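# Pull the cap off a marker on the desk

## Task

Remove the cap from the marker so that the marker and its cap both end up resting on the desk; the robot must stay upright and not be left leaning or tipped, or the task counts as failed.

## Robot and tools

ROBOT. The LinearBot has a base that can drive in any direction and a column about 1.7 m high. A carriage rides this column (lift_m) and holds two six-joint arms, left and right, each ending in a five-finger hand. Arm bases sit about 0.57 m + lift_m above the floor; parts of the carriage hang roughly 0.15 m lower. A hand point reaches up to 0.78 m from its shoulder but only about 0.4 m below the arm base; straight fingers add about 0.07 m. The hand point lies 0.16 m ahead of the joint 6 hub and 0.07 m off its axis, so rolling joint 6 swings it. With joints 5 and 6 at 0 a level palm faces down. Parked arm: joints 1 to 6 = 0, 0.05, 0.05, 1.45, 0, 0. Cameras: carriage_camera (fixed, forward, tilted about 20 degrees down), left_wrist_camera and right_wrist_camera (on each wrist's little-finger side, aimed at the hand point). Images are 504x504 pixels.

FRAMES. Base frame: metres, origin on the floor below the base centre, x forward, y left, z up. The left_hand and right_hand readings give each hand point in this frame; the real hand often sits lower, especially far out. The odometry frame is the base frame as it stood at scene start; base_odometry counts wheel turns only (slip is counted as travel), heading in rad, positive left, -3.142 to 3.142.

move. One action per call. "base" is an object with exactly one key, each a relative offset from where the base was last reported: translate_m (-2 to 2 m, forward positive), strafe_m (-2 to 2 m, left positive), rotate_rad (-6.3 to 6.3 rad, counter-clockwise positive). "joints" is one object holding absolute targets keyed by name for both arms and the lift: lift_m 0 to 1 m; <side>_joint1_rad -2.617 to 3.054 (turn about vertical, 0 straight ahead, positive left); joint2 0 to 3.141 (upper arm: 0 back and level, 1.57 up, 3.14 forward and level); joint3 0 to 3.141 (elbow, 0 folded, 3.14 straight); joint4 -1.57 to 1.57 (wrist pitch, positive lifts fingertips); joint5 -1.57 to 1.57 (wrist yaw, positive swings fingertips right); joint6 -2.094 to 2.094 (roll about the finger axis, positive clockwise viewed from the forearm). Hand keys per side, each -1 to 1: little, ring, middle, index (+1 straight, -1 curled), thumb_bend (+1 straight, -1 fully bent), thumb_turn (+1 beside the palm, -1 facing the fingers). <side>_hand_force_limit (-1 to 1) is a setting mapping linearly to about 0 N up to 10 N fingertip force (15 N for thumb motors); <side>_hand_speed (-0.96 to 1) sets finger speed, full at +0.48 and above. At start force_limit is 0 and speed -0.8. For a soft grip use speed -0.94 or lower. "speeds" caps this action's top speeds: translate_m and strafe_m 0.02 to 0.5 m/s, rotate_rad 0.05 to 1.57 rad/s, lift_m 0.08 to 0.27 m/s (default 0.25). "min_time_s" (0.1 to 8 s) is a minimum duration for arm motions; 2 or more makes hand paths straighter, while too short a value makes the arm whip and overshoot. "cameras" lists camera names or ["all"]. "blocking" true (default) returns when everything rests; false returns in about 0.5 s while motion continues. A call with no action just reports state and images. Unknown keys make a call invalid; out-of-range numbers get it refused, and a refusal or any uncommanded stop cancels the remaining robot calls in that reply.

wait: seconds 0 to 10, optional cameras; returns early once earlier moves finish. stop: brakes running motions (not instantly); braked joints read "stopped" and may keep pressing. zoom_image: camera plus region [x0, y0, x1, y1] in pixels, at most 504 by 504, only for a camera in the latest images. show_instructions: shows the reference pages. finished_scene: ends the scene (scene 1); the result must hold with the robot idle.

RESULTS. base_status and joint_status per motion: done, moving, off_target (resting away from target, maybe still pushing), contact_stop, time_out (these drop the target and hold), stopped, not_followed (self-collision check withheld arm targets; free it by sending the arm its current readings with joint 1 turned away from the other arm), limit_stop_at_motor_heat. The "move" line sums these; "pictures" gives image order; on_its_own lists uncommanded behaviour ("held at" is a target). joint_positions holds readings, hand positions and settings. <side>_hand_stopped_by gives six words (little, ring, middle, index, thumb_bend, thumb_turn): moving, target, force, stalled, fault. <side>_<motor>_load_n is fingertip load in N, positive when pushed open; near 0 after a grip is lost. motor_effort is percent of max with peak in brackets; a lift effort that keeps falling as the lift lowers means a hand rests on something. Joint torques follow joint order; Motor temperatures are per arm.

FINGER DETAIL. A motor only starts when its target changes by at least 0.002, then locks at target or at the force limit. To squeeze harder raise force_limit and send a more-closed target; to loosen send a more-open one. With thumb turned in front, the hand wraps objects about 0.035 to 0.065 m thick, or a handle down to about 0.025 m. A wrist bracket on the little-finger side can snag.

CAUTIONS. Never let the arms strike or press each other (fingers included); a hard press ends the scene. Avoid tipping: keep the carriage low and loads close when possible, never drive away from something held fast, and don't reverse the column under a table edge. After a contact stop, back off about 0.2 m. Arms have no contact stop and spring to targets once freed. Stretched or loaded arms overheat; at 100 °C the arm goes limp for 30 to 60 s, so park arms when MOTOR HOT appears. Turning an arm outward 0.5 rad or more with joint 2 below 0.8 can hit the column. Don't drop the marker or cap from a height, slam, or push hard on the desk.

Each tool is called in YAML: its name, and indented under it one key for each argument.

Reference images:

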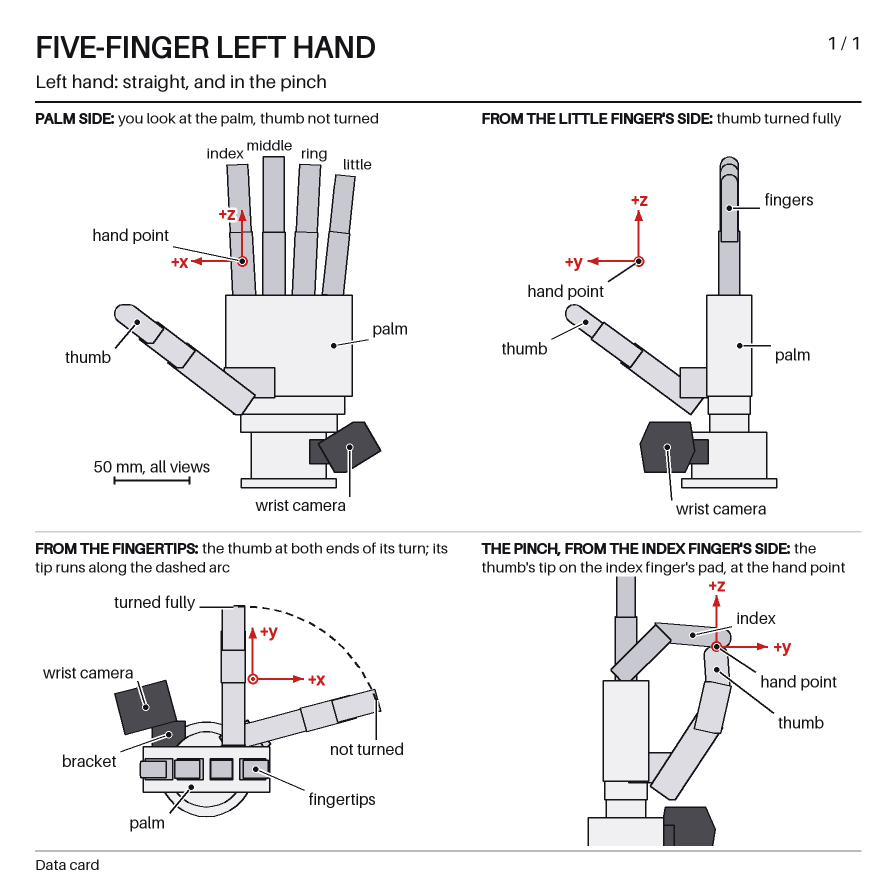

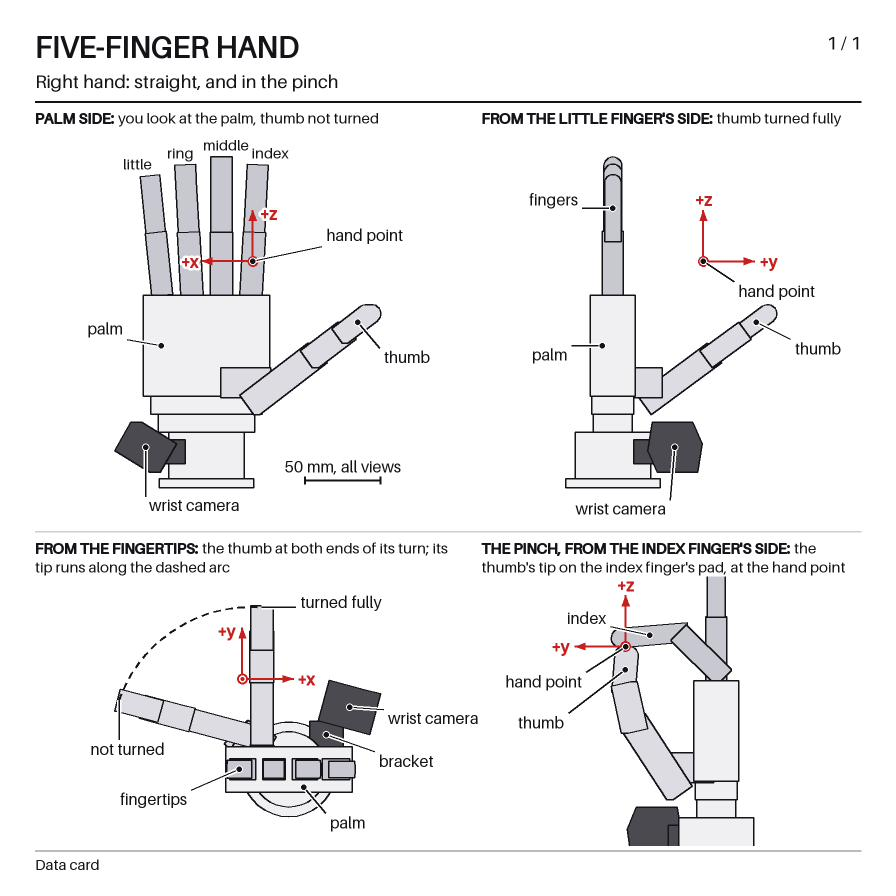

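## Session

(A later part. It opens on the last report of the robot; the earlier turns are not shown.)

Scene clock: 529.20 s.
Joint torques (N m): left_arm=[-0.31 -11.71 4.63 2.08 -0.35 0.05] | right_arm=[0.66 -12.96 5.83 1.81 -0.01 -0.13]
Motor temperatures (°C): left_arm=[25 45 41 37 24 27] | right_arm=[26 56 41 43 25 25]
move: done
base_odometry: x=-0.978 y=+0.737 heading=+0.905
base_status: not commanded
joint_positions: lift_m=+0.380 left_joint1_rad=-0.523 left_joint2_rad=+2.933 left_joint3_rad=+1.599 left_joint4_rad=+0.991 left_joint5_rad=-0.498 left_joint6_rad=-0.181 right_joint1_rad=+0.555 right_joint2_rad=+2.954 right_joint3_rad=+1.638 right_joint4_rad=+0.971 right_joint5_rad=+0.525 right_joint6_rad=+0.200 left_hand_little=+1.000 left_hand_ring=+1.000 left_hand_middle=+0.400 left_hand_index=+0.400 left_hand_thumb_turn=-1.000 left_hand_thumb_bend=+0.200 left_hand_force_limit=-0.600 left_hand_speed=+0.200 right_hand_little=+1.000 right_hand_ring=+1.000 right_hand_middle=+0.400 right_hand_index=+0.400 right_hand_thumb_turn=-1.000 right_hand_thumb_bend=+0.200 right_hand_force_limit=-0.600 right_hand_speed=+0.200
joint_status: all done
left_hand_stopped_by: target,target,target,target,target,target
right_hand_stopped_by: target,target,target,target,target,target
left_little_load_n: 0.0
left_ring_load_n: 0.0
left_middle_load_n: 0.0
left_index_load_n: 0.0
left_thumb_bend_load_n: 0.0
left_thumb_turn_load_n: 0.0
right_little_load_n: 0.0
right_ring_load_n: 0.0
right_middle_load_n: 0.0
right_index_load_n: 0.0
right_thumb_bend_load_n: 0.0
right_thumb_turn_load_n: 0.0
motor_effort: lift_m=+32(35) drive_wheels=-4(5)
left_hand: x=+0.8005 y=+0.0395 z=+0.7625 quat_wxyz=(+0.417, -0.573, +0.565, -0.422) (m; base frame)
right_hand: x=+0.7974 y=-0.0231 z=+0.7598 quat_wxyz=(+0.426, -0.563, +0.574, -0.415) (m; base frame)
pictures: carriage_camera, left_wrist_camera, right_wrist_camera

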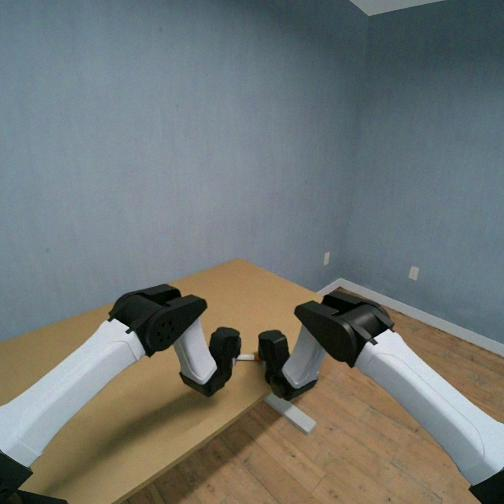

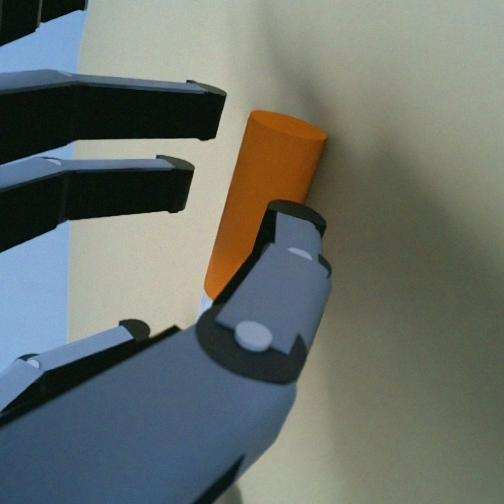

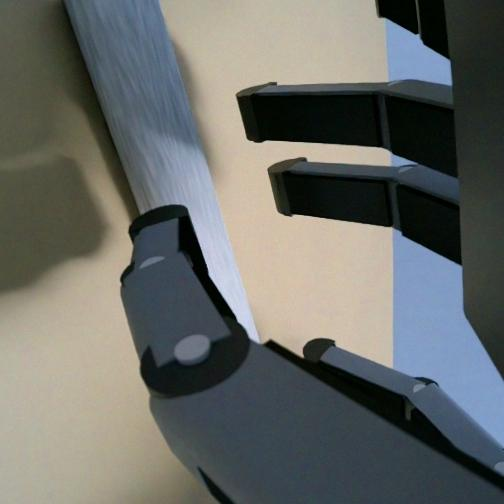

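move:
  joints: {"left_joint2_rad": 2.956, "right_joint2_rad": 2.992, "left_hand_speed": -0.8, "right_hand_speed": -0.8, "left_hand_index": 0.1, "left_hand_middle": 0.1, "right_hand_index": 0.1, "right_hand_middle": 0.1}
  cameras: ["all"]

Scene clock: 544.37 s.
Joint torques (N m): left_arm=[-0.29 -11.85 4.6 2.07 -0.33 0.05] | right_arm=[0.44 -12.53 6.12 1.76 -0.02 -0.09]
Motor temperatures (°C): left_arm=[25 46 40 38 24 27] | right_arm=[26 55 41 44 25 25]
move: done
base_odometry: x=-0.978 y=+0.737 heading=+0.905
base_status: not commanded
joint_positions: lift_m=+0.380 left_joint1_rad=-0.523 left_joint2_rad=+2.943 left_joint3_rad=+1.599 left_joint4_rad=+0.993 left_joint5_rad=-0.499 left_joint6_rad=-0.181 right_joint1_rad=+0.555 right_joint2_rad=+2.954 right_joint3_rad=+1.638 right_joint4_rad=+0.973 right_joint5_rad=+0.525 right_joint6_rad=+0.199 left_hand_little=+1.000 left_hand_ring=+1.000 left_hand_middle=+0.100 left_hand_index=+0.100 left_hand_thumb_turn=-1.000 left_hand_thumb_bend=+0.200 left_hand_force_limit=-0.600 left_hand_speed=-0.800 right_hand_little=+1.000 right_hand_ring=+1.000 right_hand_middle=+0.100 right_hand_index=+0.100 right_hand_thumb_turn=-1.000 right_hand_thumb_bend=+0.200 right_hand_force_limit=-0.600 right_hand_speed=-0.800
joint_status: all done
left_hand_stopped_by: target,target,target,target,target,target
right_hand_stopped_by: target,target,target,target,target,target
left_little_load_n: 0.0
left_ring_load_n: 0.0
left_middle_load_n: 0.0
left_index_load_n: 0.0
left_thumb_bend_load_n: 0.0
left_thumb_turn_load_n: 0.0
right_little_load_n: 0.0
right_ring_load_n: 0.0
right_middle_load_n: 0.0
right_index_load_n: 0.0
right_thumb_bend_load_n: 0.0
right_thumb_turn_load_n: 0.0
motor_effort: lift_m=+34(34) drive_wheels=-4(4)
left_hand: x=+0.7982 y=+0.0411 z=+0.7571 quat_wxyz=(+0.417, -0.573, +0.567, -0.419) (m; base frame)
right_hand: x=+0.7975 y=-0.0230 z=+0.7600 quat_wxyz=(+0.426, -0.563, +0.573, -0.415) (m; base frame)
pictures: carriage_camera, left_wrist_camera, right_wrist_camera

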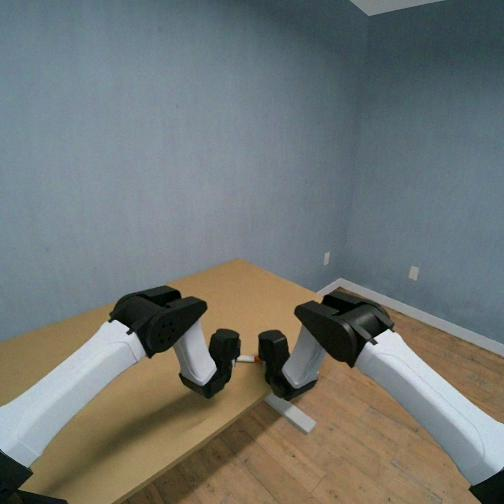

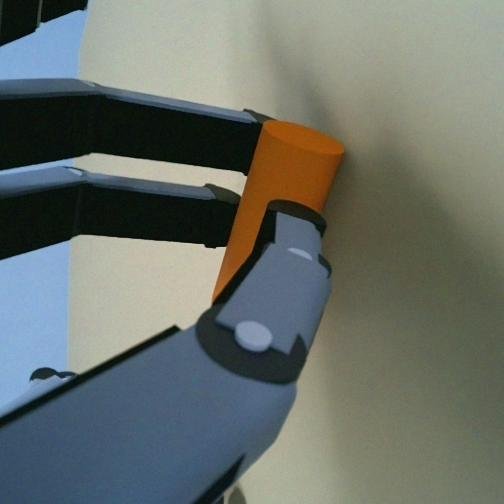

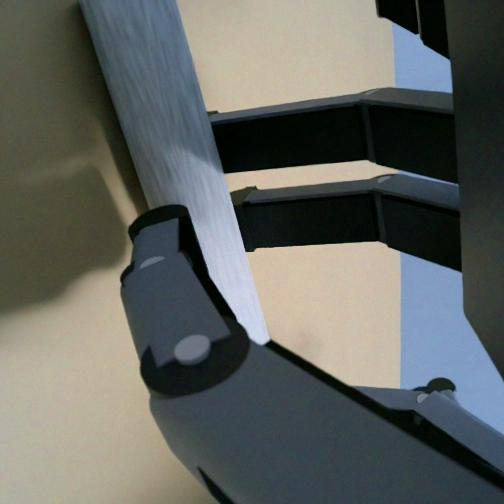

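move:
  joints: {"right_joint2_rad": 3.0, "left_hand_speed": -0.92, "right_hand_speed": -0.92, "left_hand_index": -0.3, "left_hand_middle": -0.3, "right_hand_index": -0.3, "right_hand_middle": -0.3}
  cameras: ["all"]

Scene clock: 550.00 s.
Joint torques (N m): left_arm=[-0.29 -11.84 4.59 2.06 -0.33 0.04] | right_arm=[0.24 -13.12 6.12 1.75 -0.02 -0.09]
Motor temperatures (°C): left_arm=[25 46 40 38 24 27] | right_arm=[26 55 41 44 25 25]
move: off_target
base_odometry: x=-0.978 y=+0.737 heading=+0.905
base_status: not commanded
joint_positions: lift_m=+0.380 left_joint1_rad=-0.523 left_joint2_rad=+2.943 left_joint3_rad=+1.599 left_joint4_rad=+0.994 left_joint5_rad=-0.500 left_joint6_rad=-0.180 right_joint1_rad=+0.555 right_joint2_rad=+2.968 right_joint3_rad=+1.638 right_joint4_rad=+0.980 right_joint5_rad=+0.525 right_joint6_rad=+0.199 left_hand_little=+1.000 left_hand_ring=+1.000 left_hand_middle=+0.012 left_hand_index=-0.025 left_hand_thumb_turn=-1.000 left_hand_thumb_bend=+0.201 left_hand_force_limit=-0.600 left_hand_speed=-0.920 right_hand_little=+1.000 right_hand_ring=+1.000 right_hand_middle=+0.011 right_hand_index=+0.012 right_hand_thumb_turn=-1.000 right_hand_thumb_bend=+0.201 right_hand_force_limit=-0.600 right_hand_speed=-0.920
joint_status: left_hand_middle off_target (ended at +0.012, target -0.300); left_hand_index off_target (ended at -0.025, target -0.300); right_hand_middle off_target (ended at +0.011, target -0.300); right_hand_index off_target (ended at +0.012, target -0.300); the others done
left_hand_stopped_by: target,target,force,force,target,target
right_hand_stopped_by: target,target,force,force,target,target
left_little_load_n: 0.0
left_ring_load_n: 0.0
left_middle_load_n: 0.5
left_index_load_n: 5.0
left_thumb_bend_load_n: 2.5
left_thumb_turn_load_n: 0.0
right_little_load_n: 0.0
right_ring_load_n: 0.0
right_middle_load_n: 2.5
right_index_load_n: 1.5
right_thumb_bend_load_n: 3.5
right_thumb_turn_load_n: -1.0
motor_effort: lift_m=+35(35) drive_wheels=-4(4)
left_hand: x=+0.7982 y=+0.0412 z=+0.7572 quat_wxyz=(+0.417, -0.573, +0.567, -0.419) (m; base frame)
right_hand: x=+0.7948 y=-0.0247 z=+0.7534 quat_wxyz=(+0.424, -0.565, +0.574, -0.415) (m; base frame)
pictures: carriage_camera, left_wrist_camera, right_wrist_camera

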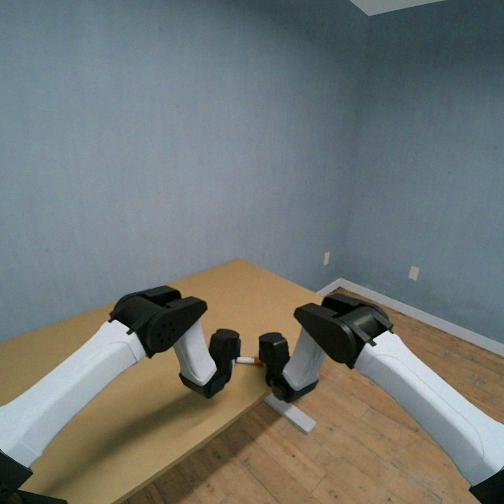

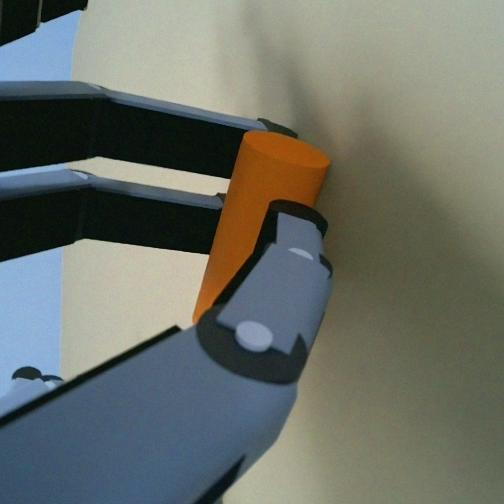

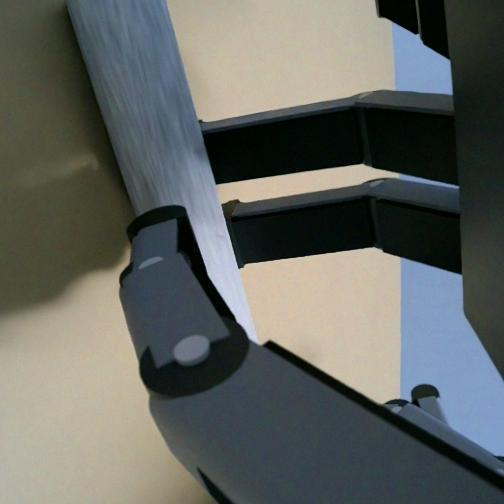

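move:
  joints: {"left_hand_force_limit": 0.5, "right_hand_force_limit": 0.5, "left_hand_index": -0.6, "left_hand_middle": -0.6, "right_hand_index": -0.6, "right_hand_middle": -0.6, "left_hand_thumb_bend": 0.0, "right_hand_thumb_bend": 0.0}
  cameras: ["all"]

Scene clock: 556.10 s.
Joint torques (N m): left_arm=[-0.31 -11.88 4.59 2.05 -0.32 0.02] | right_arm=[0.55 -13.08 5.93 1.67 0 -0.06]
Motor temperatures (°C): left_arm=[25 46 40 38 24 27] | right_arm=[26 57 40 44 25 25]
move: off_target
base_odometry: x=-0.978 y=+0.737 heading=+0.905
base_status: not commanded
joint_positions: lift_m=+0.380 left_joint1_rad=-0.523 left_joint2_rad=+2.943 left_joint3_rad=+1.599 left_joint4_rad=+0.994 left_joint5_rad=-0.501 left_joint6_rad=-0.178 right_joint1_rad=+0.555 right_joint2_rad=+2.968 right_joint3_rad=+1.638 right_joint4_rad=+0.981 right_joint5_rad=+0.525 right_joint6_rad=+0.199 left_hand_little=+1.000 left_hand_ring=+1.000 left_hand_middle=-0.007 left_hand_index=-0.031 left_hand_thumb_turn=-1.000 left_hand_thumb_bend=+0.170 left_hand_force_limit=+0.500 left_hand_speed=-0.920 right_hand_little=+1.000 right_hand_ring=+1.000 right_hand_middle=-0.001 right_hand_index=-0.008 right_hand_thumb_turn=-1.000 right_hand_thumb_bend=+0.195 right_hand_force_limit=+0.500 right_hand_speed=-0.920
joint_status: left_hand_middle off_target (ended at -0.007, target -0.600); left_hand_index off_target (ended at -0.031, target -0.600); left_hand_thumb_bend off_target (ended at +0.170, target +0.000); right_hand_middle off_target (ended at -0.001, target -0.600); right_hand_index off_target (ended at -0.008, target -0.600); right_hand_thumb_bend off_target (ended at +0.195, target +0.000); the others done
left_hand_stopped_by: target,target,force,force,force,target
right_hand_stopped_by: target,target,force,force,force,target
left_little_load_n: 0.0
left_ring_load_n: -0.5
left_middle_load_n: 11.5
left_index_load_n: 11.0
left_thumb_bend_load_n: 11.0
left_thumb_turn_load_n: 1.5
right_little_load_n: 0.0
right_ring_load_n: 0.0
right_middle_load_n: 9.0
right_index_load_n: 9.0
right_thumb_bend_load_n: 12.0
right_thumb_turn_load_n: -2.5
motor_effort: lift_m=+34(34) drive_wheels=-3(4)
left_hand: x=+0.7983 y=+0.0415 z=+0.7573 quat_wxyz=(+0.418, -0.573, +0.568, -0.418) (m; base frame)
right_hand: x=+0.7948 y=-0.0247 z=+0.7535 quat_wxyz=(+0.424, -0.565, +0.574, -0.415) (m; base frame)
pictures: carriage_camera, left_wrist_camera, right_wrist_camera

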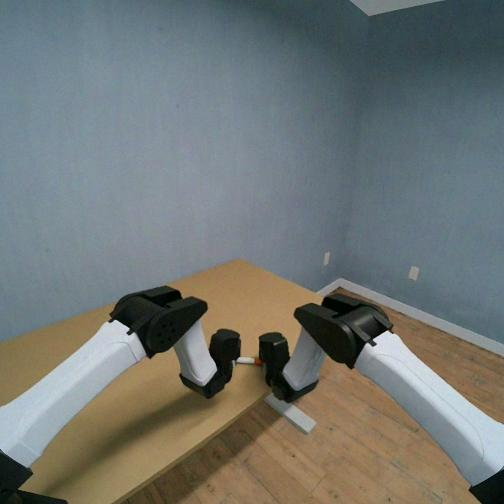

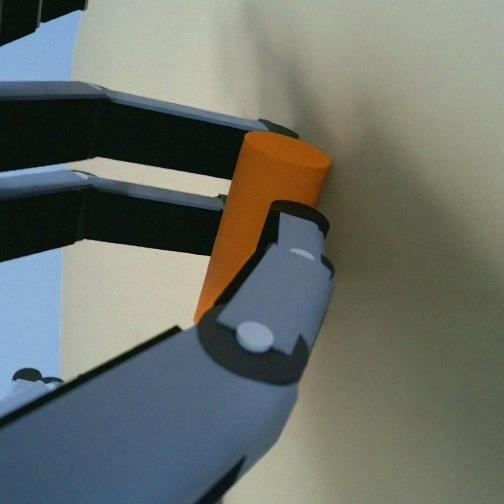

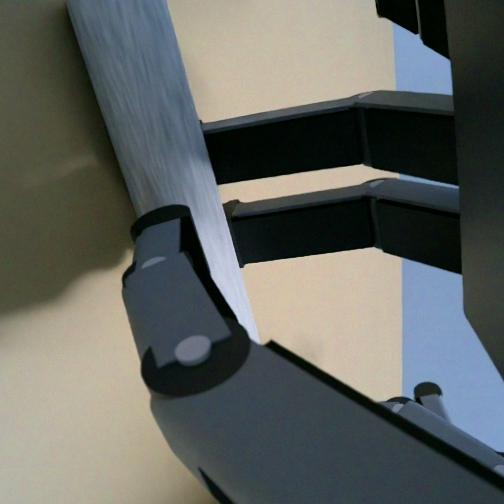

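move:
  joints: {"left_joint1_rad": -0.482, "left_joint5_rad": -0.456, "right_joint1_rad": 0.515, "right_joint5_rad": 0.478}
  min_time_s: 2
  cameras: ["all"]

zoom_image:
  camera: "carriage_camera"
  region: [210, 320, 290, 400]

Scene clock: 567.57 s.
Joint torques (N m): left_arm=[2.02 -11.88 4.6 2.03 -0.34 0.02] | right_arm=[-1.18 -13 5.87 1.64 0.17 -0.11]
Motor temperatures (°C): left_arm=[25 46 39 38 24 27] | right_arm=[26 60 40 43 25 25]
move: done
base_odometry: x=-0.978 y=+0.737 heading=+0.905
base_status: not commanded
joint_positions: lift_m=+0.380 left_joint1_rad=-0.499 left_joint2_rad=+2.943 left_joint3_rad=+1.599 left_joint4_rad=+0.999 left_joint5_rad=-0.444 left_joint6_rad=-0.178 right_joint1_rad=+0.530 right_joint2_rad=+2.968 right_joint3_rad=+1.638 right_joint4_rad=+0.987 right_joint5_rad=+0.475 right_joint6_rad=+0.199 left_hand_little=+1.000 left_hand_ring=+1.000 left_hand_middle=-0.007 left_hand_index=-0.031 left_hand_thumb_turn=-1.000 left_hand_thumb_bend=+0.170 left_hand_force_limit=+0.500 left_hand_speed=-0.920 right_hand_little=+1.000 right_hand_ring=+1.000 right_hand_middle=-0.001 right_hand_index=-0.008 right_hand_thumb_turn=-1.000 right_hand_thumb_bend=+0.195 right_hand_force_limit=+0.500 right_hand_speed=-0.920
joint_status: all done
left_hand_stopped_by: target,target,force,force,force,target
right_hand_stopped_by: target,target,force,force,force,target
left_little_load_n: 0.0
left_ring_load_n: 0.0
left_middle_load_n: 9.5
left_index_load_n: 12.5
left_thumb_bend_load_n: 10.5
left_thumb_turn_load_n: 4.0
right_little_load_n: 0.0
right_ring_load_n: 0.0
right_middle_load_n: 8.5
right_index_load_n: 9.5
right_thumb_bend_load_n: 12.5
right_thumb_turn_load_n: -1.5
motor_effort: lift_m=+35(35) drive_wheels=-3(4)
left_hand: x=+0.8023 y=+0.0439 z=+0.7574 quat_wxyz=(+0.405, -0.570, +0.573, -0.428) (m; base frame)
right_hand: x=+0.7998 y=-0.0291 z=+0.7540 quat_wxyz=(+0.432, -0.568, +0.572, -0.405) (m; base frame)
pictures: carriage_camera, left_wrist_camera, right_wrist_camera

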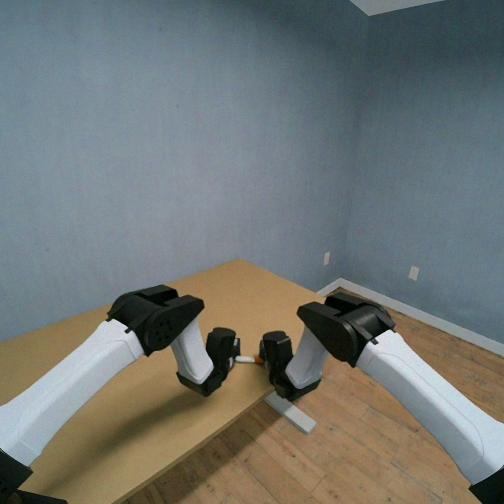

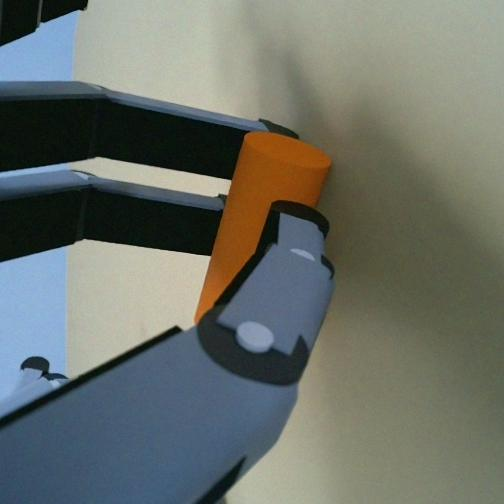

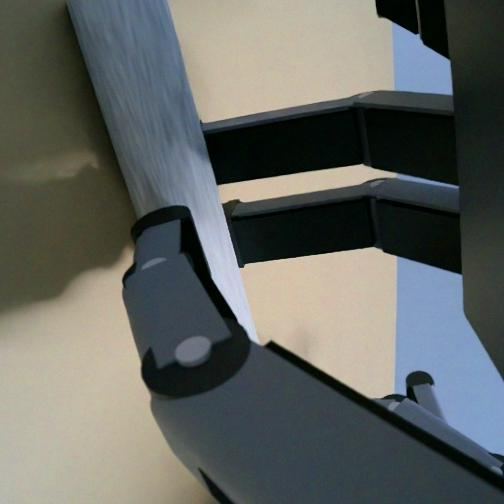

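Scaled by 6.300 from the camera's 504x504 image, which has a finer 720x720 frame.

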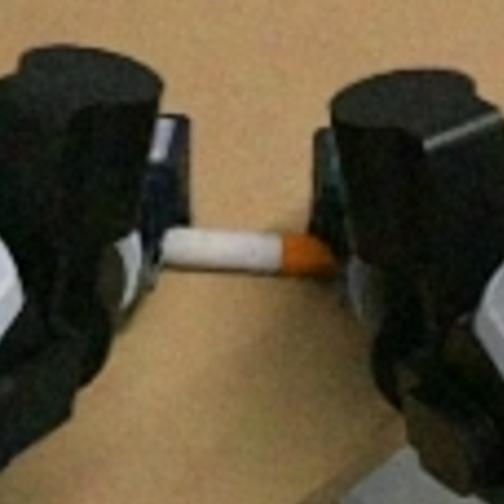

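move:
  joints: {"left_joint1_rad": -0.43, "left_joint5_rad": -0.42, "right_joint1_rad": 0.463, "right_joint5_rad": 0.44}
  min_time_s: 2
  cameras: ["all"]

zoom_image:
  camera: "carriage_camera"
  region: [210, 320, 290, 400]

Scene clock: 574.10 s.
Joint torques (N m): left_arm=[3.56 -11.89 4.64 1.96 -0.78 0.16] | right_arm=[-2.97 -13.03 5.93 1.55 0.58 -0.12]
Motor temperatures (°C): left_arm=[25 46 39 38 24 27] | right_arm=[26 61 40 43 25 25]
move: off_target
base_odometry: x=-0.978 y=+0.737 heading=+0.905
base_status: not commanded
joint_positions: lift_m=+0.380 left_joint1_rad=-0.465 left_joint2_rad=+2.943 left_joint3_rad=+1.599 left_joint4_rad=+1.009 left_joint5_rad=-0.363 left_joint6_rad=-0.192 right_joint1_rad=+0.498 right_joint2_rad=+2.968 right_joint3_rad=+1.638 right_joint4_rad=+0.998 right_joint5_rad=+0.394 right_joint6_rad=+0.199 left_hand_little=+1.000 left_hand_ring=+1.000 left_hand_middle=-0.007 left_hand_index=-0.031 left_hand_thumb_turn=-1.000 left_hand_thumb_bend=+0.170 left_hand_force_limit=+0.500 left_hand_speed=-0.920 right_hand_little=+1.000 right_hand_ring=+1.000 right_hand_middle=-0.001 right_hand_index=-0.008 right_hand_thumb_turn=-1.000 right_hand_thumb_bend=+0.195 right_hand_force_limit=+0.500 right_hand_speed=-0.920
joint_status: left_joint1_rad off_target (ended at -0.465, target -0.430); left_joint5_rad off_target (ended at -0.363, target -0.420); right_joint1_rad off_target (ended at +0.498, target +0.463); right_joint5_rad off_target (ended at +0.394, target +0.440)
left_hand_stopped_by: target,target,force,force,force,target
right_hand_stopped_by: target,target,force,force,force,target
left_little_load_n: -0.5
left_ring_load_n: -0.5
left_middle_load_n: 6.5
left_index_load_n: 14.5
left_thumb_bend_load_n: 10.0
left_thumb_turn_load_n: 6.0
right_little_load_n: 0.0
right_ring_load_n: 0.0
right_middle_load_n: 7.0
right_index_load_n: 11.0
right_thumb_bend_load_n: 13.0
right_thumb_turn_load_n: 2.5
motor_effort: lift_m=+35(35) drive_wheels=-3(4)
left_hand: x=+0.8076 y=+0.0466 z=+0.7591 quat_wxyz=(+0.383, -0.568, +0.576, -0.447) (m; base frame)
right_hand: x=+0.8051 y=-0.0312 z=+0.7555 quat_wxyz=(+0.448, -0.575, +0.566, -0.386) (m; base frame)
pictures: carriage_camera, left_wrist_camera, right_wrist_camera

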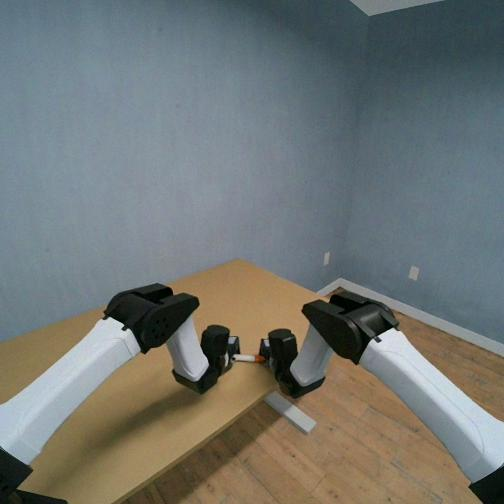

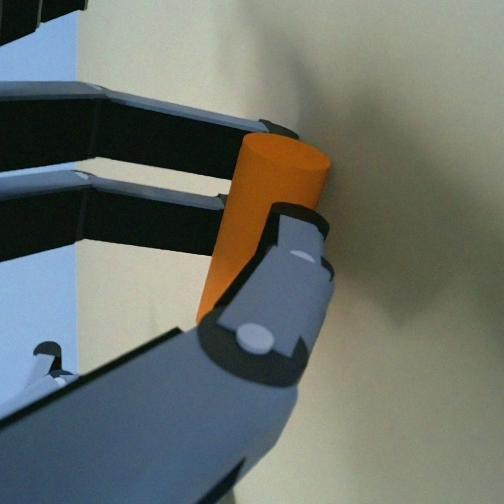

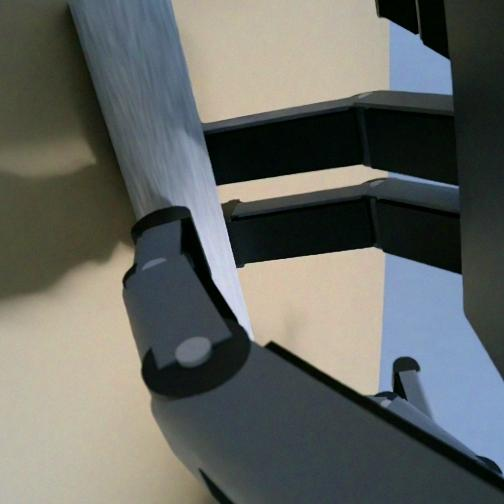

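Scaled by 6.300 from the camera's 504x504 image, which has a finer 720x720 frame.

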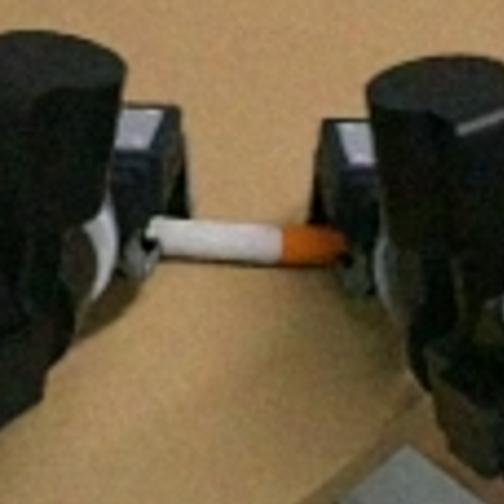

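move:
  joints: {"left_hand_force_limit": 1.0, "right_hand_force_limit": 1.0, "left_hand_index": -0.8, "left_hand_middle": -0.8, "right_hand_index": -0.8, "right_hand_middle": -0.8, "left_hand_thumb_bend": -0.2, "right_hand_thumb_bend": -0.2}

move:
  joints: {"left_joint1_rad": -0.41, "left_joint5_rad": -0.50, "right_joint1_rad": 0.443, "right_joint5_rad": 0.52}
  min_time_s: 2
  cameras: ["all"]

zoom_image:
  camera: "carriage_camera"
  region: [210, 320, 290, 400]

Scene clock: 583.00 s.
Joint torques (N m): left_arm=[3.56 -11.92 4.66 1.96 -0.78 0.15] | right_arm=[-2.96 -12.89 6.11 1.57 0.53 -0.13]
Motor temperatures (°C): left_arm=[25 46 39 38 25 27] | right_arm=[26 62 40 43 25 25]
move: off_target
base_odometry: x=-0.978 y=+0.737 heading=+0.905
base_status: not commanded
joint_positions: lift_m=+0.380 left_joint1_rad=-0.465 left_joint2_rad=+2.943 left_joint3_rad=+1.599 left_joint4_rad=+1.009 left_joint5_rad=-0.362 left_joint6_rad=-0.192 right_joint1_rad=+0.498 right_joint2_rad=+2.968 right_joint3_rad=+1.638 right_joint4_rad=+0.998 right_joint5_rad=+0.394 right_joint6_rad=+0.199 left_hand_little=+1.000 left_hand_ring=+1.000 left_hand_middle=-0.011 left_hand_index=-0.030 left_hand_thumb_turn=-1.000 left_hand_thumb_bend=+0.151 left_hand_force_limit=+1.000 left_hand_speed=-0.920 right_hand_little=+1.000 right_hand_ring=+1.000 right_hand_middle=-0.006 right_hand_index=-0.008 right_hand_thumb_turn=-1.000 right_hand_thumb_bend=+0.193 right_hand_force_limit=+1.000 right_hand_speed=-0.920
joint_status: left_hand_middle off_target (ended at -0.011, target -0.800); left_hand_index off_target (ended at -0.030, target -0.800); left_hand_thumb_bend off_target (ended at +0.151, target -0.200); right_hand_middle off_target (ended at -0.006, target -0.800); right_hand_index off_target (ended at -0.008, target -0.800); right_hand_thumb_bend off_target (ended at +0.193, target -0.200); the others done
left_hand_stopped_by: target,target,force,force,force,target
right_hand_stopped_by: target,target,force,force,force,target
left_little_load_n: 0.0
left_ring_load_n: -0.5
left_middle_load_n: 11.0
left_index_load_n: 16.0
left_thumb_bend_load_n: 14.5
left_thumb_turn_load_n: 6.5
right_little_load_n: 0.0
right_ring_load_n: 0.0
right_middle_load_n: 11.5
right_index_load_n: 11.0
right_thumb_bend_load_n: 13.0
right_thumb_turn_load_n: 3.0
motor_effort: lift_m=+32(34) drive_wheels=-3(5)
left_hand: x=+0.8076 y=+0.0465 z=+0.7592 quat_wxyz=(+0.383, -0.567, +0.576, -0.447) (m; base frame)
right_hand: x=+0.8051 y=-0.0312 z=+0.7555 quat_wxyz=(+0.448, -0.575, +0.566, -0.386) (m; base frame)
pictures: none

Scene clock: 585.30 s.
Joint torques (N m): left_arm=[5.04 -11.95 4.64 1.85 -1.53 0.24] | right_arm=[-4.33 -12.93 6.16 1.5 1.31 -0.13]
Motor temperatures (°C): left_arm=[25 46 39 38 25 27] | right_arm=[26 62 40 43 25 25]
move: off_target
base_odometry: x=-0.978 y=+0.737 heading=+0.905
base_status: not commanded
joint_positions: lift_m=+0.380 left_joint1_rad=-0.462 left_joint2_rad=+2.943 left_joint3_rad=+1.599 left_joint4_rad=+1.021 left_joint5_rad=-0.369 left_joint6_rad=-0.201 right_joint1_rad=+0.495 right_joint2_rad=+2.968 right_joint3_rad=+1.638 right_joint4_rad=+1.012 right_joint5_rad=+0.398 right_joint6_rad=+0.207 left_hand_little=+1.000 left_hand_ring=+1.000 left_hand_middle=-0.011 left_hand_index=-0.030 left_hand_thumb_turn=-1.000 left_hand_thumb_bend=+0.151 left_hand_force_limit=+1.000 left_hand_speed=-0.920 right_hand_little=+1.000 right_hand_ring=+1.000 right_hand_middle=-0.006 right_hand_index=-0.008 right_hand_thumb_turn=-1.000 right_hand_thumb_bend=+0.193 right_hand_force_limit=+1.000 right_hand_speed=-0.920
joint_status: left_joint1_rad off_target (ended at -0.462, target -0.410); left_joint5_rad off_target (ended at -0.369, target -0.500); right_joint1_rad off_target (ended at +0.495, target +0.443); right_joint5_rad off_target (ended at +0.399, target +0.520)
left_hand_stopped_by: target,target,force,force,force,target
right_hand_stopped_by: target,target,force,force,force,target
left_little_load_n: 0.0
left_ring_load_n: -0.5
left_middle_load_n: 12.0
left_index_load_n: 15.0
left_thumb_bend_load_n: 14.5
left_thumb_turn_load_n: 6.5
right_little_load_n: 0.0
right_ring_load_n: 0.0
right_middle_load_n: 12.5
right_index_load_n: 9.0
right_thumb_bend_load_n: 12.5
right_thumb_turn_load_n: 2.5
motor_effort: lift_m=+34(34) drive_wheels=-3(5)
left_hand: x=+0.8102 y=+0.0483 z=+0.7623 quat_wxyz=(+0.386, -0.571, +0.568, -0.451) (m; base frame)
right_hand: x=+0.8080 y=-0.0324 z=+0.7592 quat_wxyz=(+0.454, -0.567, +0.568, -0.387) (m; base frame)
pictures: carriage_camera, left_wrist_camera, right_wrist_camera

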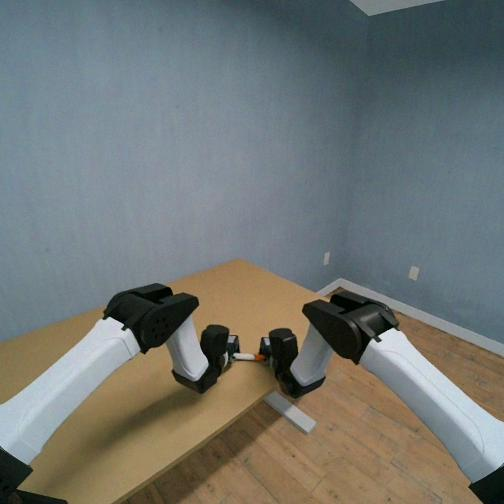

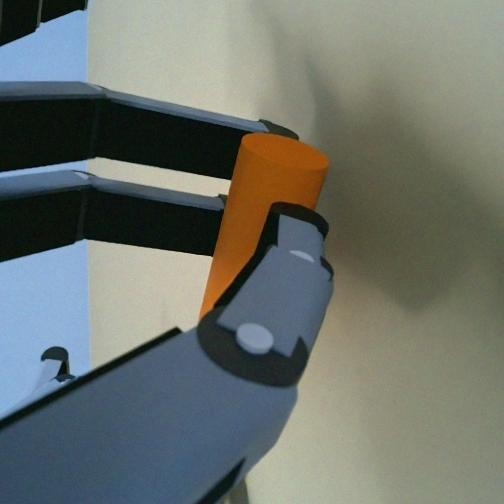

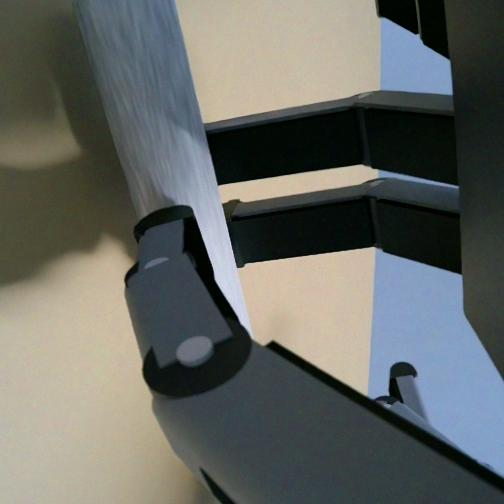

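Scaled by 6.300 from the camera's 504x504 image, which has a finer 720x720 frame.

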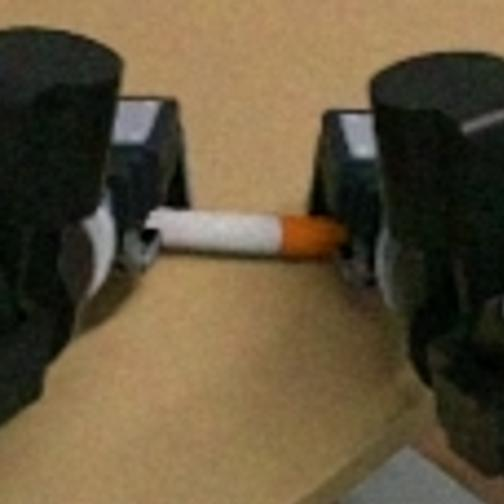

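move:
  joints: {"left_joint1_rad": -0.36, "left_joint5_rad": -0.56, "right_joint1_rad": 0.393, "right_joint5_rad": 0.58}
  min_time_s: 2
  cameras: ["carriage_camera"]

zoom_image:
  camera: "carriage_camera"
  region: [210, 320, 290, 400]

Scene clock: 595.67 s.
Joint torques (N m): left_arm=[0.91 -11.9 4.55 1.88 -0.35 0.05] | right_arm=[-0.27 -13.03 5.27 1.58 0.23 -0.15]
Motor temperatures (°C): left_arm=[26 46 39 37 25 27] | right_arm=[27 63 40 43 26 25]
move: done
base_odometry: x=-0.978 y=+0.737 heading=+0.905
base_status: not commanded
joint_positions: lift_m=+0.380 left_joint1_rad=-0.365 left_joint2_rad=+2.943 left_joint3_rad=+1.599 left_joint4_rad=+1.010 left_joint5_rad=-0.549 left_joint6_rad=-0.181 right_joint1_rad=+0.395 right_joint2_rad=+2.969 right_joint3_rad=+1.646 right_joint4_rad=+0.995 right_joint5_rad=+0.566 right_joint6_rad=+0.200 left_hand_little=+1.000 left_hand_ring=+1.000 left_hand_middle=-0.011 left_hand_index=-0.030 left_hand_thumb_turn=-1.000 left_hand_thumb_bend=+0.151 left_hand_force_limit=+1.000 left_hand_speed=-0.920 right_hand_little=+1.000 right_hand_ring=+1.000 right_hand_middle=-0.006 right_hand_index=-0.008 right_hand_thumb_turn=-1.000 right_hand_thumb_bend=+0.193 right_hand_force_limit=+1.000 right_hand_speed=-0.920
joint_status: all done
left_hand_stopped_by: target,target,force,force,force,target
right_hand_stopped_by: target,target,force,force,force,target
left_little_load_n: -0.5
left_ring_load_n: 0.0
left_middle_load_n: 13.5
left_index_load_n: 13.5
left_thumb_bend_load_n: 12.0
left_thumb_turn_load_n: 2.5
right_little_load_n: 0.0
right_ring_load_n: 0.0
right_middle_load_n: 14.0
right_index_load_n: 5.5
right_thumb_bend_load_n: 14.0
right_thumb_turn_load_n: 0.5
motor_effort: lift_m=+34(35) drive_wheels=-4(5)
left_hand: x=+0.8350 y=+0.1426 z=+0.7618 quat_wxyz=(+0.466, -0.622, +0.503, -0.378) (m; base frame)
right_hand: x=+0.8366 y=-0.1241 z=+0.7598 quat_wxyz=(+0.387, -0.500, +0.621, -0.463) (m; base frame)
pictures: carriage_camera

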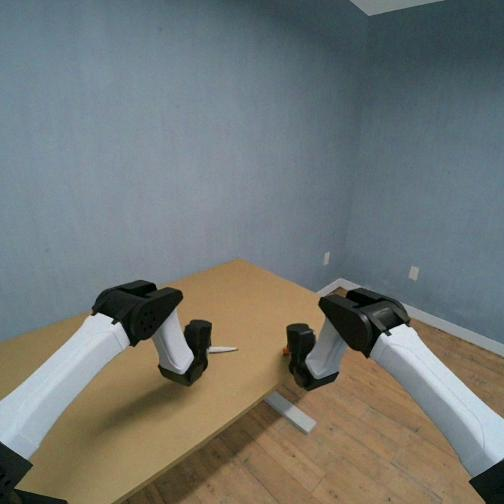

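Scaled by 6.300 from the camera's 504x504 image, which has a finer 720x720 frame.

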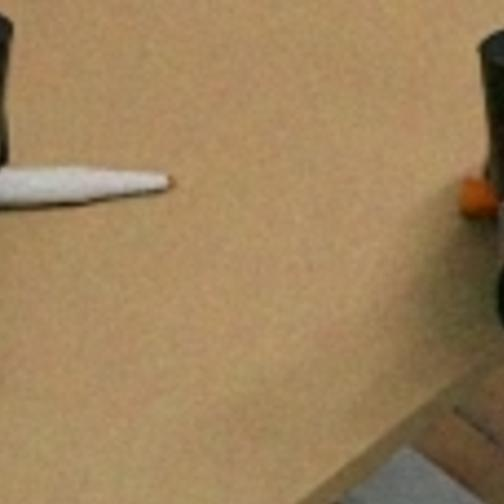

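move:
  joints: {"left_joint2_rad": 2.963, "right_joint2_rad": 3.012}
  min_time_s: 1.5
  cameras: ["all"]

Scene clock: 602.90 s.
Joint torques (N m): left_arm=[0.91 -11.51 4.55 1.88 -0.36 0.04] | right_arm=[-0.25 -12.77 5.35 1.53 0.24 -0.11]
Motor temperatures (°C): left_arm=[25 46 39 38 25 27] | right_arm=[27 62 40 43 26 25]
move: done
base_odometry: x=-0.978 y=+0.737 heading=+0.905
base_status: not commanded
joint_positions: lift_m=+0.380 left_joint1_rad=-0.365 left_joint2_rad=+2.946 left_joint3_rad=+1.599 left_joint4_rad=+1.010 left_joint5_rad=-0.549 left_joint6_rad=-0.181 right_joint1_rad=+0.395 right_joint2_rad=+2.976 right_joint3_rad=+1.646 right_joint4_rad=+0.995 right_joint5_rad=+0.567 right_joint6_rad=+0.200 left_hand_little=+1.000 left_hand_ring=+1.000 left_hand_middle=-0.011 left_hand_index=-0.030 left_hand_thumb_turn=-1.000 left_hand_thumb_bend=+0.151 left_hand_force_limit=+1.000 left_hand_speed=-0.920 right_hand_little=+1.000 right_hand_ring=+1.000 right_hand_middle=-0.006 right_hand_index=-0.008 right_hand_thumb_turn=-1.000 right_hand_thumb_bend=+0.193 right_hand_force_limit=+1.000 right_hand_speed=-0.920
joint_status: all done
left_hand_stopped_by: target,target,force,force,force,target
right_hand_stopped_by: target,target,force,force,force,target
left_little_load_n: 0.0
left_ring_load_n: 0.0
left_middle_load_n: 13.5
left_index_load_n: 14.0
left_thumb_bend_load_n: 12.0
left_thumb_turn_load_n: 2.5
right_little_load_n: 0.0
right_ring_load_n: 0.0
right_middle_load_n: 14.0
right_index_load_n: 5.5
right_thumb_bend_load_n: 13.0
right_thumb_turn_load_n: 0.5
motor_effort: lift_m=+33(34) drive_wheels=-4(4)
left_hand: x=+0.8341 y=+0.1430 z=+0.7599 quat_wxyz=(+0.466, -0.622, +0.504, -0.377) (m; base frame)
right_hand: x=+0.8345 y=-0.1251 z=+0.7555 quat_wxyz=(+0.384, -0.502, +0.622, -0.462) (m; base frame)
pictures: carriage_camera, left_wrist_camera, right_wrist_camera

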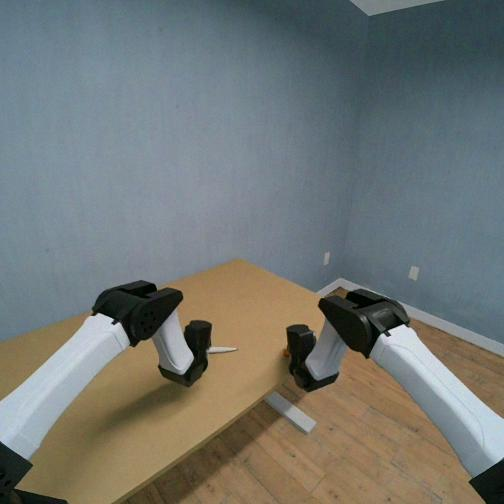

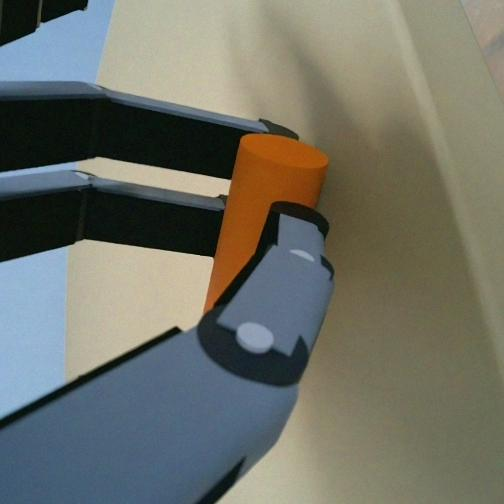

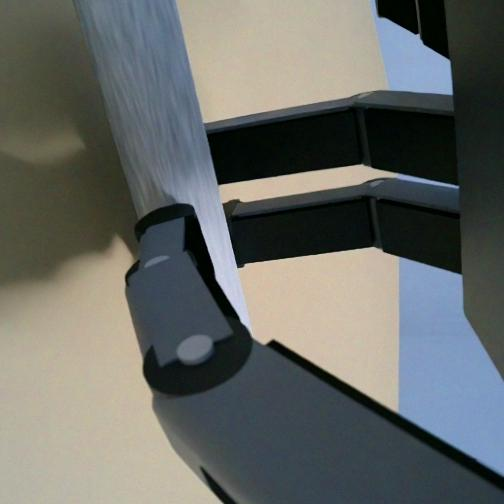

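move:
  joints: {"left_joint2_rad": 2.969, "right_joint2_rad": 3.016}
  min_time_s: 1

move:
  joints: {"left_hand_speed": -0.9, "right_hand_speed": -0.9, "left_hand_index": 0.15, "left_hand_middle": 0.15, "right_hand_index": 0.15, "right_hand_middle": 0.15, "left_hand_thumb_bend": 0.22, "right_hand_thumb_bend": 0.22}
  cameras: ["all"]

Scene clock: 608.13 s.
Joint torques (N m): left_arm=[0.91 -11.17 4.55 1.85 -0.36 0.04] | right_arm=[-0.09 -12.25 5.39 1.55 0.23 -0.09]
Motor temperatures (°C): left_arm=[25 45 39 38 25 27] | right_arm=[26 61 40 43 26 25]
move: done
base_odometry: x=-0.978 y=+0.737 heading=+0.905
base_status: not commanded
joint_positions: lift_m=+0.380 left_joint1_rad=-0.365 left_joint2_rad=+2.948 left_joint3_rad=+1.599 left_joint4_rad=+1.013 left_joint5_rad=-0.549 left_joint6_rad=-0.181 right_joint1_rad=+0.395 right_joint2_rad=+2.976 right_joint3_rad=+1.646 right_joint4_rad=+0.995 right_joint5_rad=+0.567 right_joint6_rad=+0.200 left_hand_little=+1.000 left_hand_ring=+1.000 left_hand_middle=-0.011 left_hand_index=-0.030 left_hand_thumb_turn=-1.000 left_hand_thumb_bend=+0.151 left_hand_force_limit=+1.000 left_hand_speed=-0.920 right_hand_little=+1.000 right_hand_ring=+1.000 right_hand_middle=-0.006 right_hand_index=-0.008 right_hand_thumb_turn=-1.000 right_hand_thumb_bend=+0.193 right_hand_force_limit=+1.000 right_hand_speed=-0.920
joint_status: all done
left_hand_stopped_by: target,target,force,force,force,target
right_hand_stopped_by: target,target,force,force,force,target
left_little_load_n: 0.0
left_ring_load_n: 0.0
left_middle_load_n: 13.5
left_index_load_n: 14.0
left_thumb_bend_load_n: 11.5
left_thumb_turn_load_n: 2.5
right_little_load_n: 0.0
right_ring_load_n: 0.0
right_middle_load_n: 14.0
right_index_load_n: 6.0
right_thumb_bend_load_n: 13.5
right_thumb_turn_load_n: 0.5
motor_effort: lift_m=+32(34) drive_wheels=-3(4)
left_hand: x=+0.8340 y=+0.1431 z=+0.7596 quat_wxyz=(+0.466, -0.622, +0.503, -0.377) (m; base frame)
right_hand: x=+0.8345 y=-0.1251 z=+0.7555 quat_wxyz=(+0.384, -0.502, +0.622, -0.462) (m; base frame)
pictures: none

Scene clock: 609.27 s.
Joint torques (N m): left_arm=[0.88 -11.78 4.49 1.86 -0.36 0.04] | right_arm=[-0.31 -12.66 5.15 1.56 0.24 -0.18]
Motor temperatures (°C): left_arm=[25 45 39 38 25 27] | right_arm=[26 60 40 43 26 25]
move: done
base_odometry: x=-0.978 y=+0.737 heading=+0.905
base_status: not commanded
joint_positions: lift_m=+0.380 left_joint1_rad=-0.365 left_joint2_rad=+2.955 left_joint3_rad=+1.599 left_joint4_rad=+1.012 left_joint5_rad=-0.549 left_joint6_rad=-0.181 right_joint1_rad=+0.395 right_joint2_rad=+2.982 right_joint3_rad=+1.646 right_joint4_rad=+0.995 right_joint5_rad=+0.567 right_joint6_rad=+0.200 left_hand_little=+1.000 left_hand_ring=+1.000 left_hand_middle=+0.150 left_hand_index=+0.150 left_hand_thumb_turn=-1.000 left_hand_thumb_bend=+0.220 left_hand_force_limit=+1.000 left_hand_speed=-0.900 right_hand_little=+1.000 right_hand_ring=+1.000 right_hand_middle=+0.150 right_hand_index=+0.150 right_hand_thumb_turn=-1.000 right_hand_thumb_bend=+0.220 right_hand_force_limit=+1.000 right_hand_speed=-0.900
joint_status: all done
left_hand_stopped_by: target,target,target,target,target,target
right_hand_stopped_by: target,target,target,target,target,target
left_little_load_n: 0.0
left_ring_load_n: 0.0
left_middle_load_n: 0.0
left_index_load_n: -0.5
left_thumb_bend_load_n: 0.0
left_thumb_turn_load_n: 0.0
right_little_load_n: 0.0
right_ring_load_n: 0.0
right_middle_load_n: 0.0
right_index_load_n: 0.0
right_thumb_bend_load_n: 0.0
right_thumb_turn_load_n: 0.0
motor_effort: lift_m=+32(34) drive_wheels=-3(4)
left_hand: x=+0.8318 y=+0.1439 z=+0.7552 quat_wxyz=(+0.465, -0.623, +0.505, -0.374) (m; base frame)
right_hand: x=+0.8330 y=-0.1258 z=+0.7523 quat_wxyz=(+0.382, -0.503, +0.622, -0.462) (m; base frame)
pictures: carriage_camera, left_wrist_camera, right_wrist_camera

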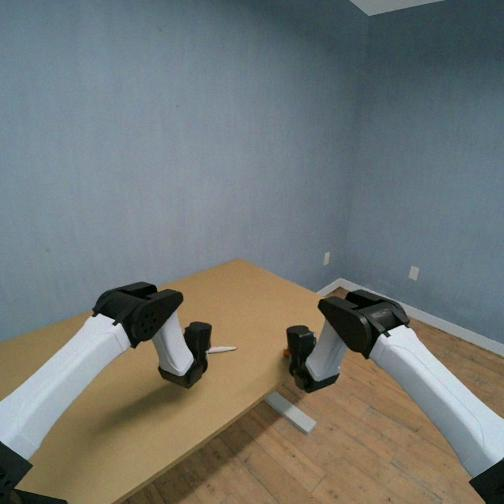

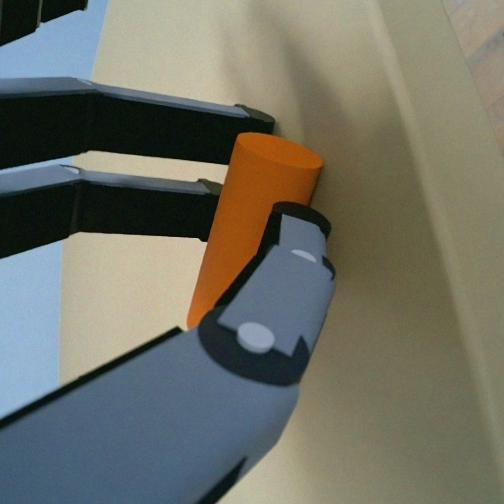

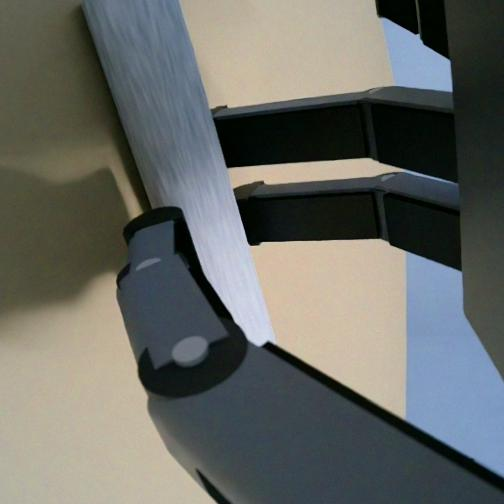

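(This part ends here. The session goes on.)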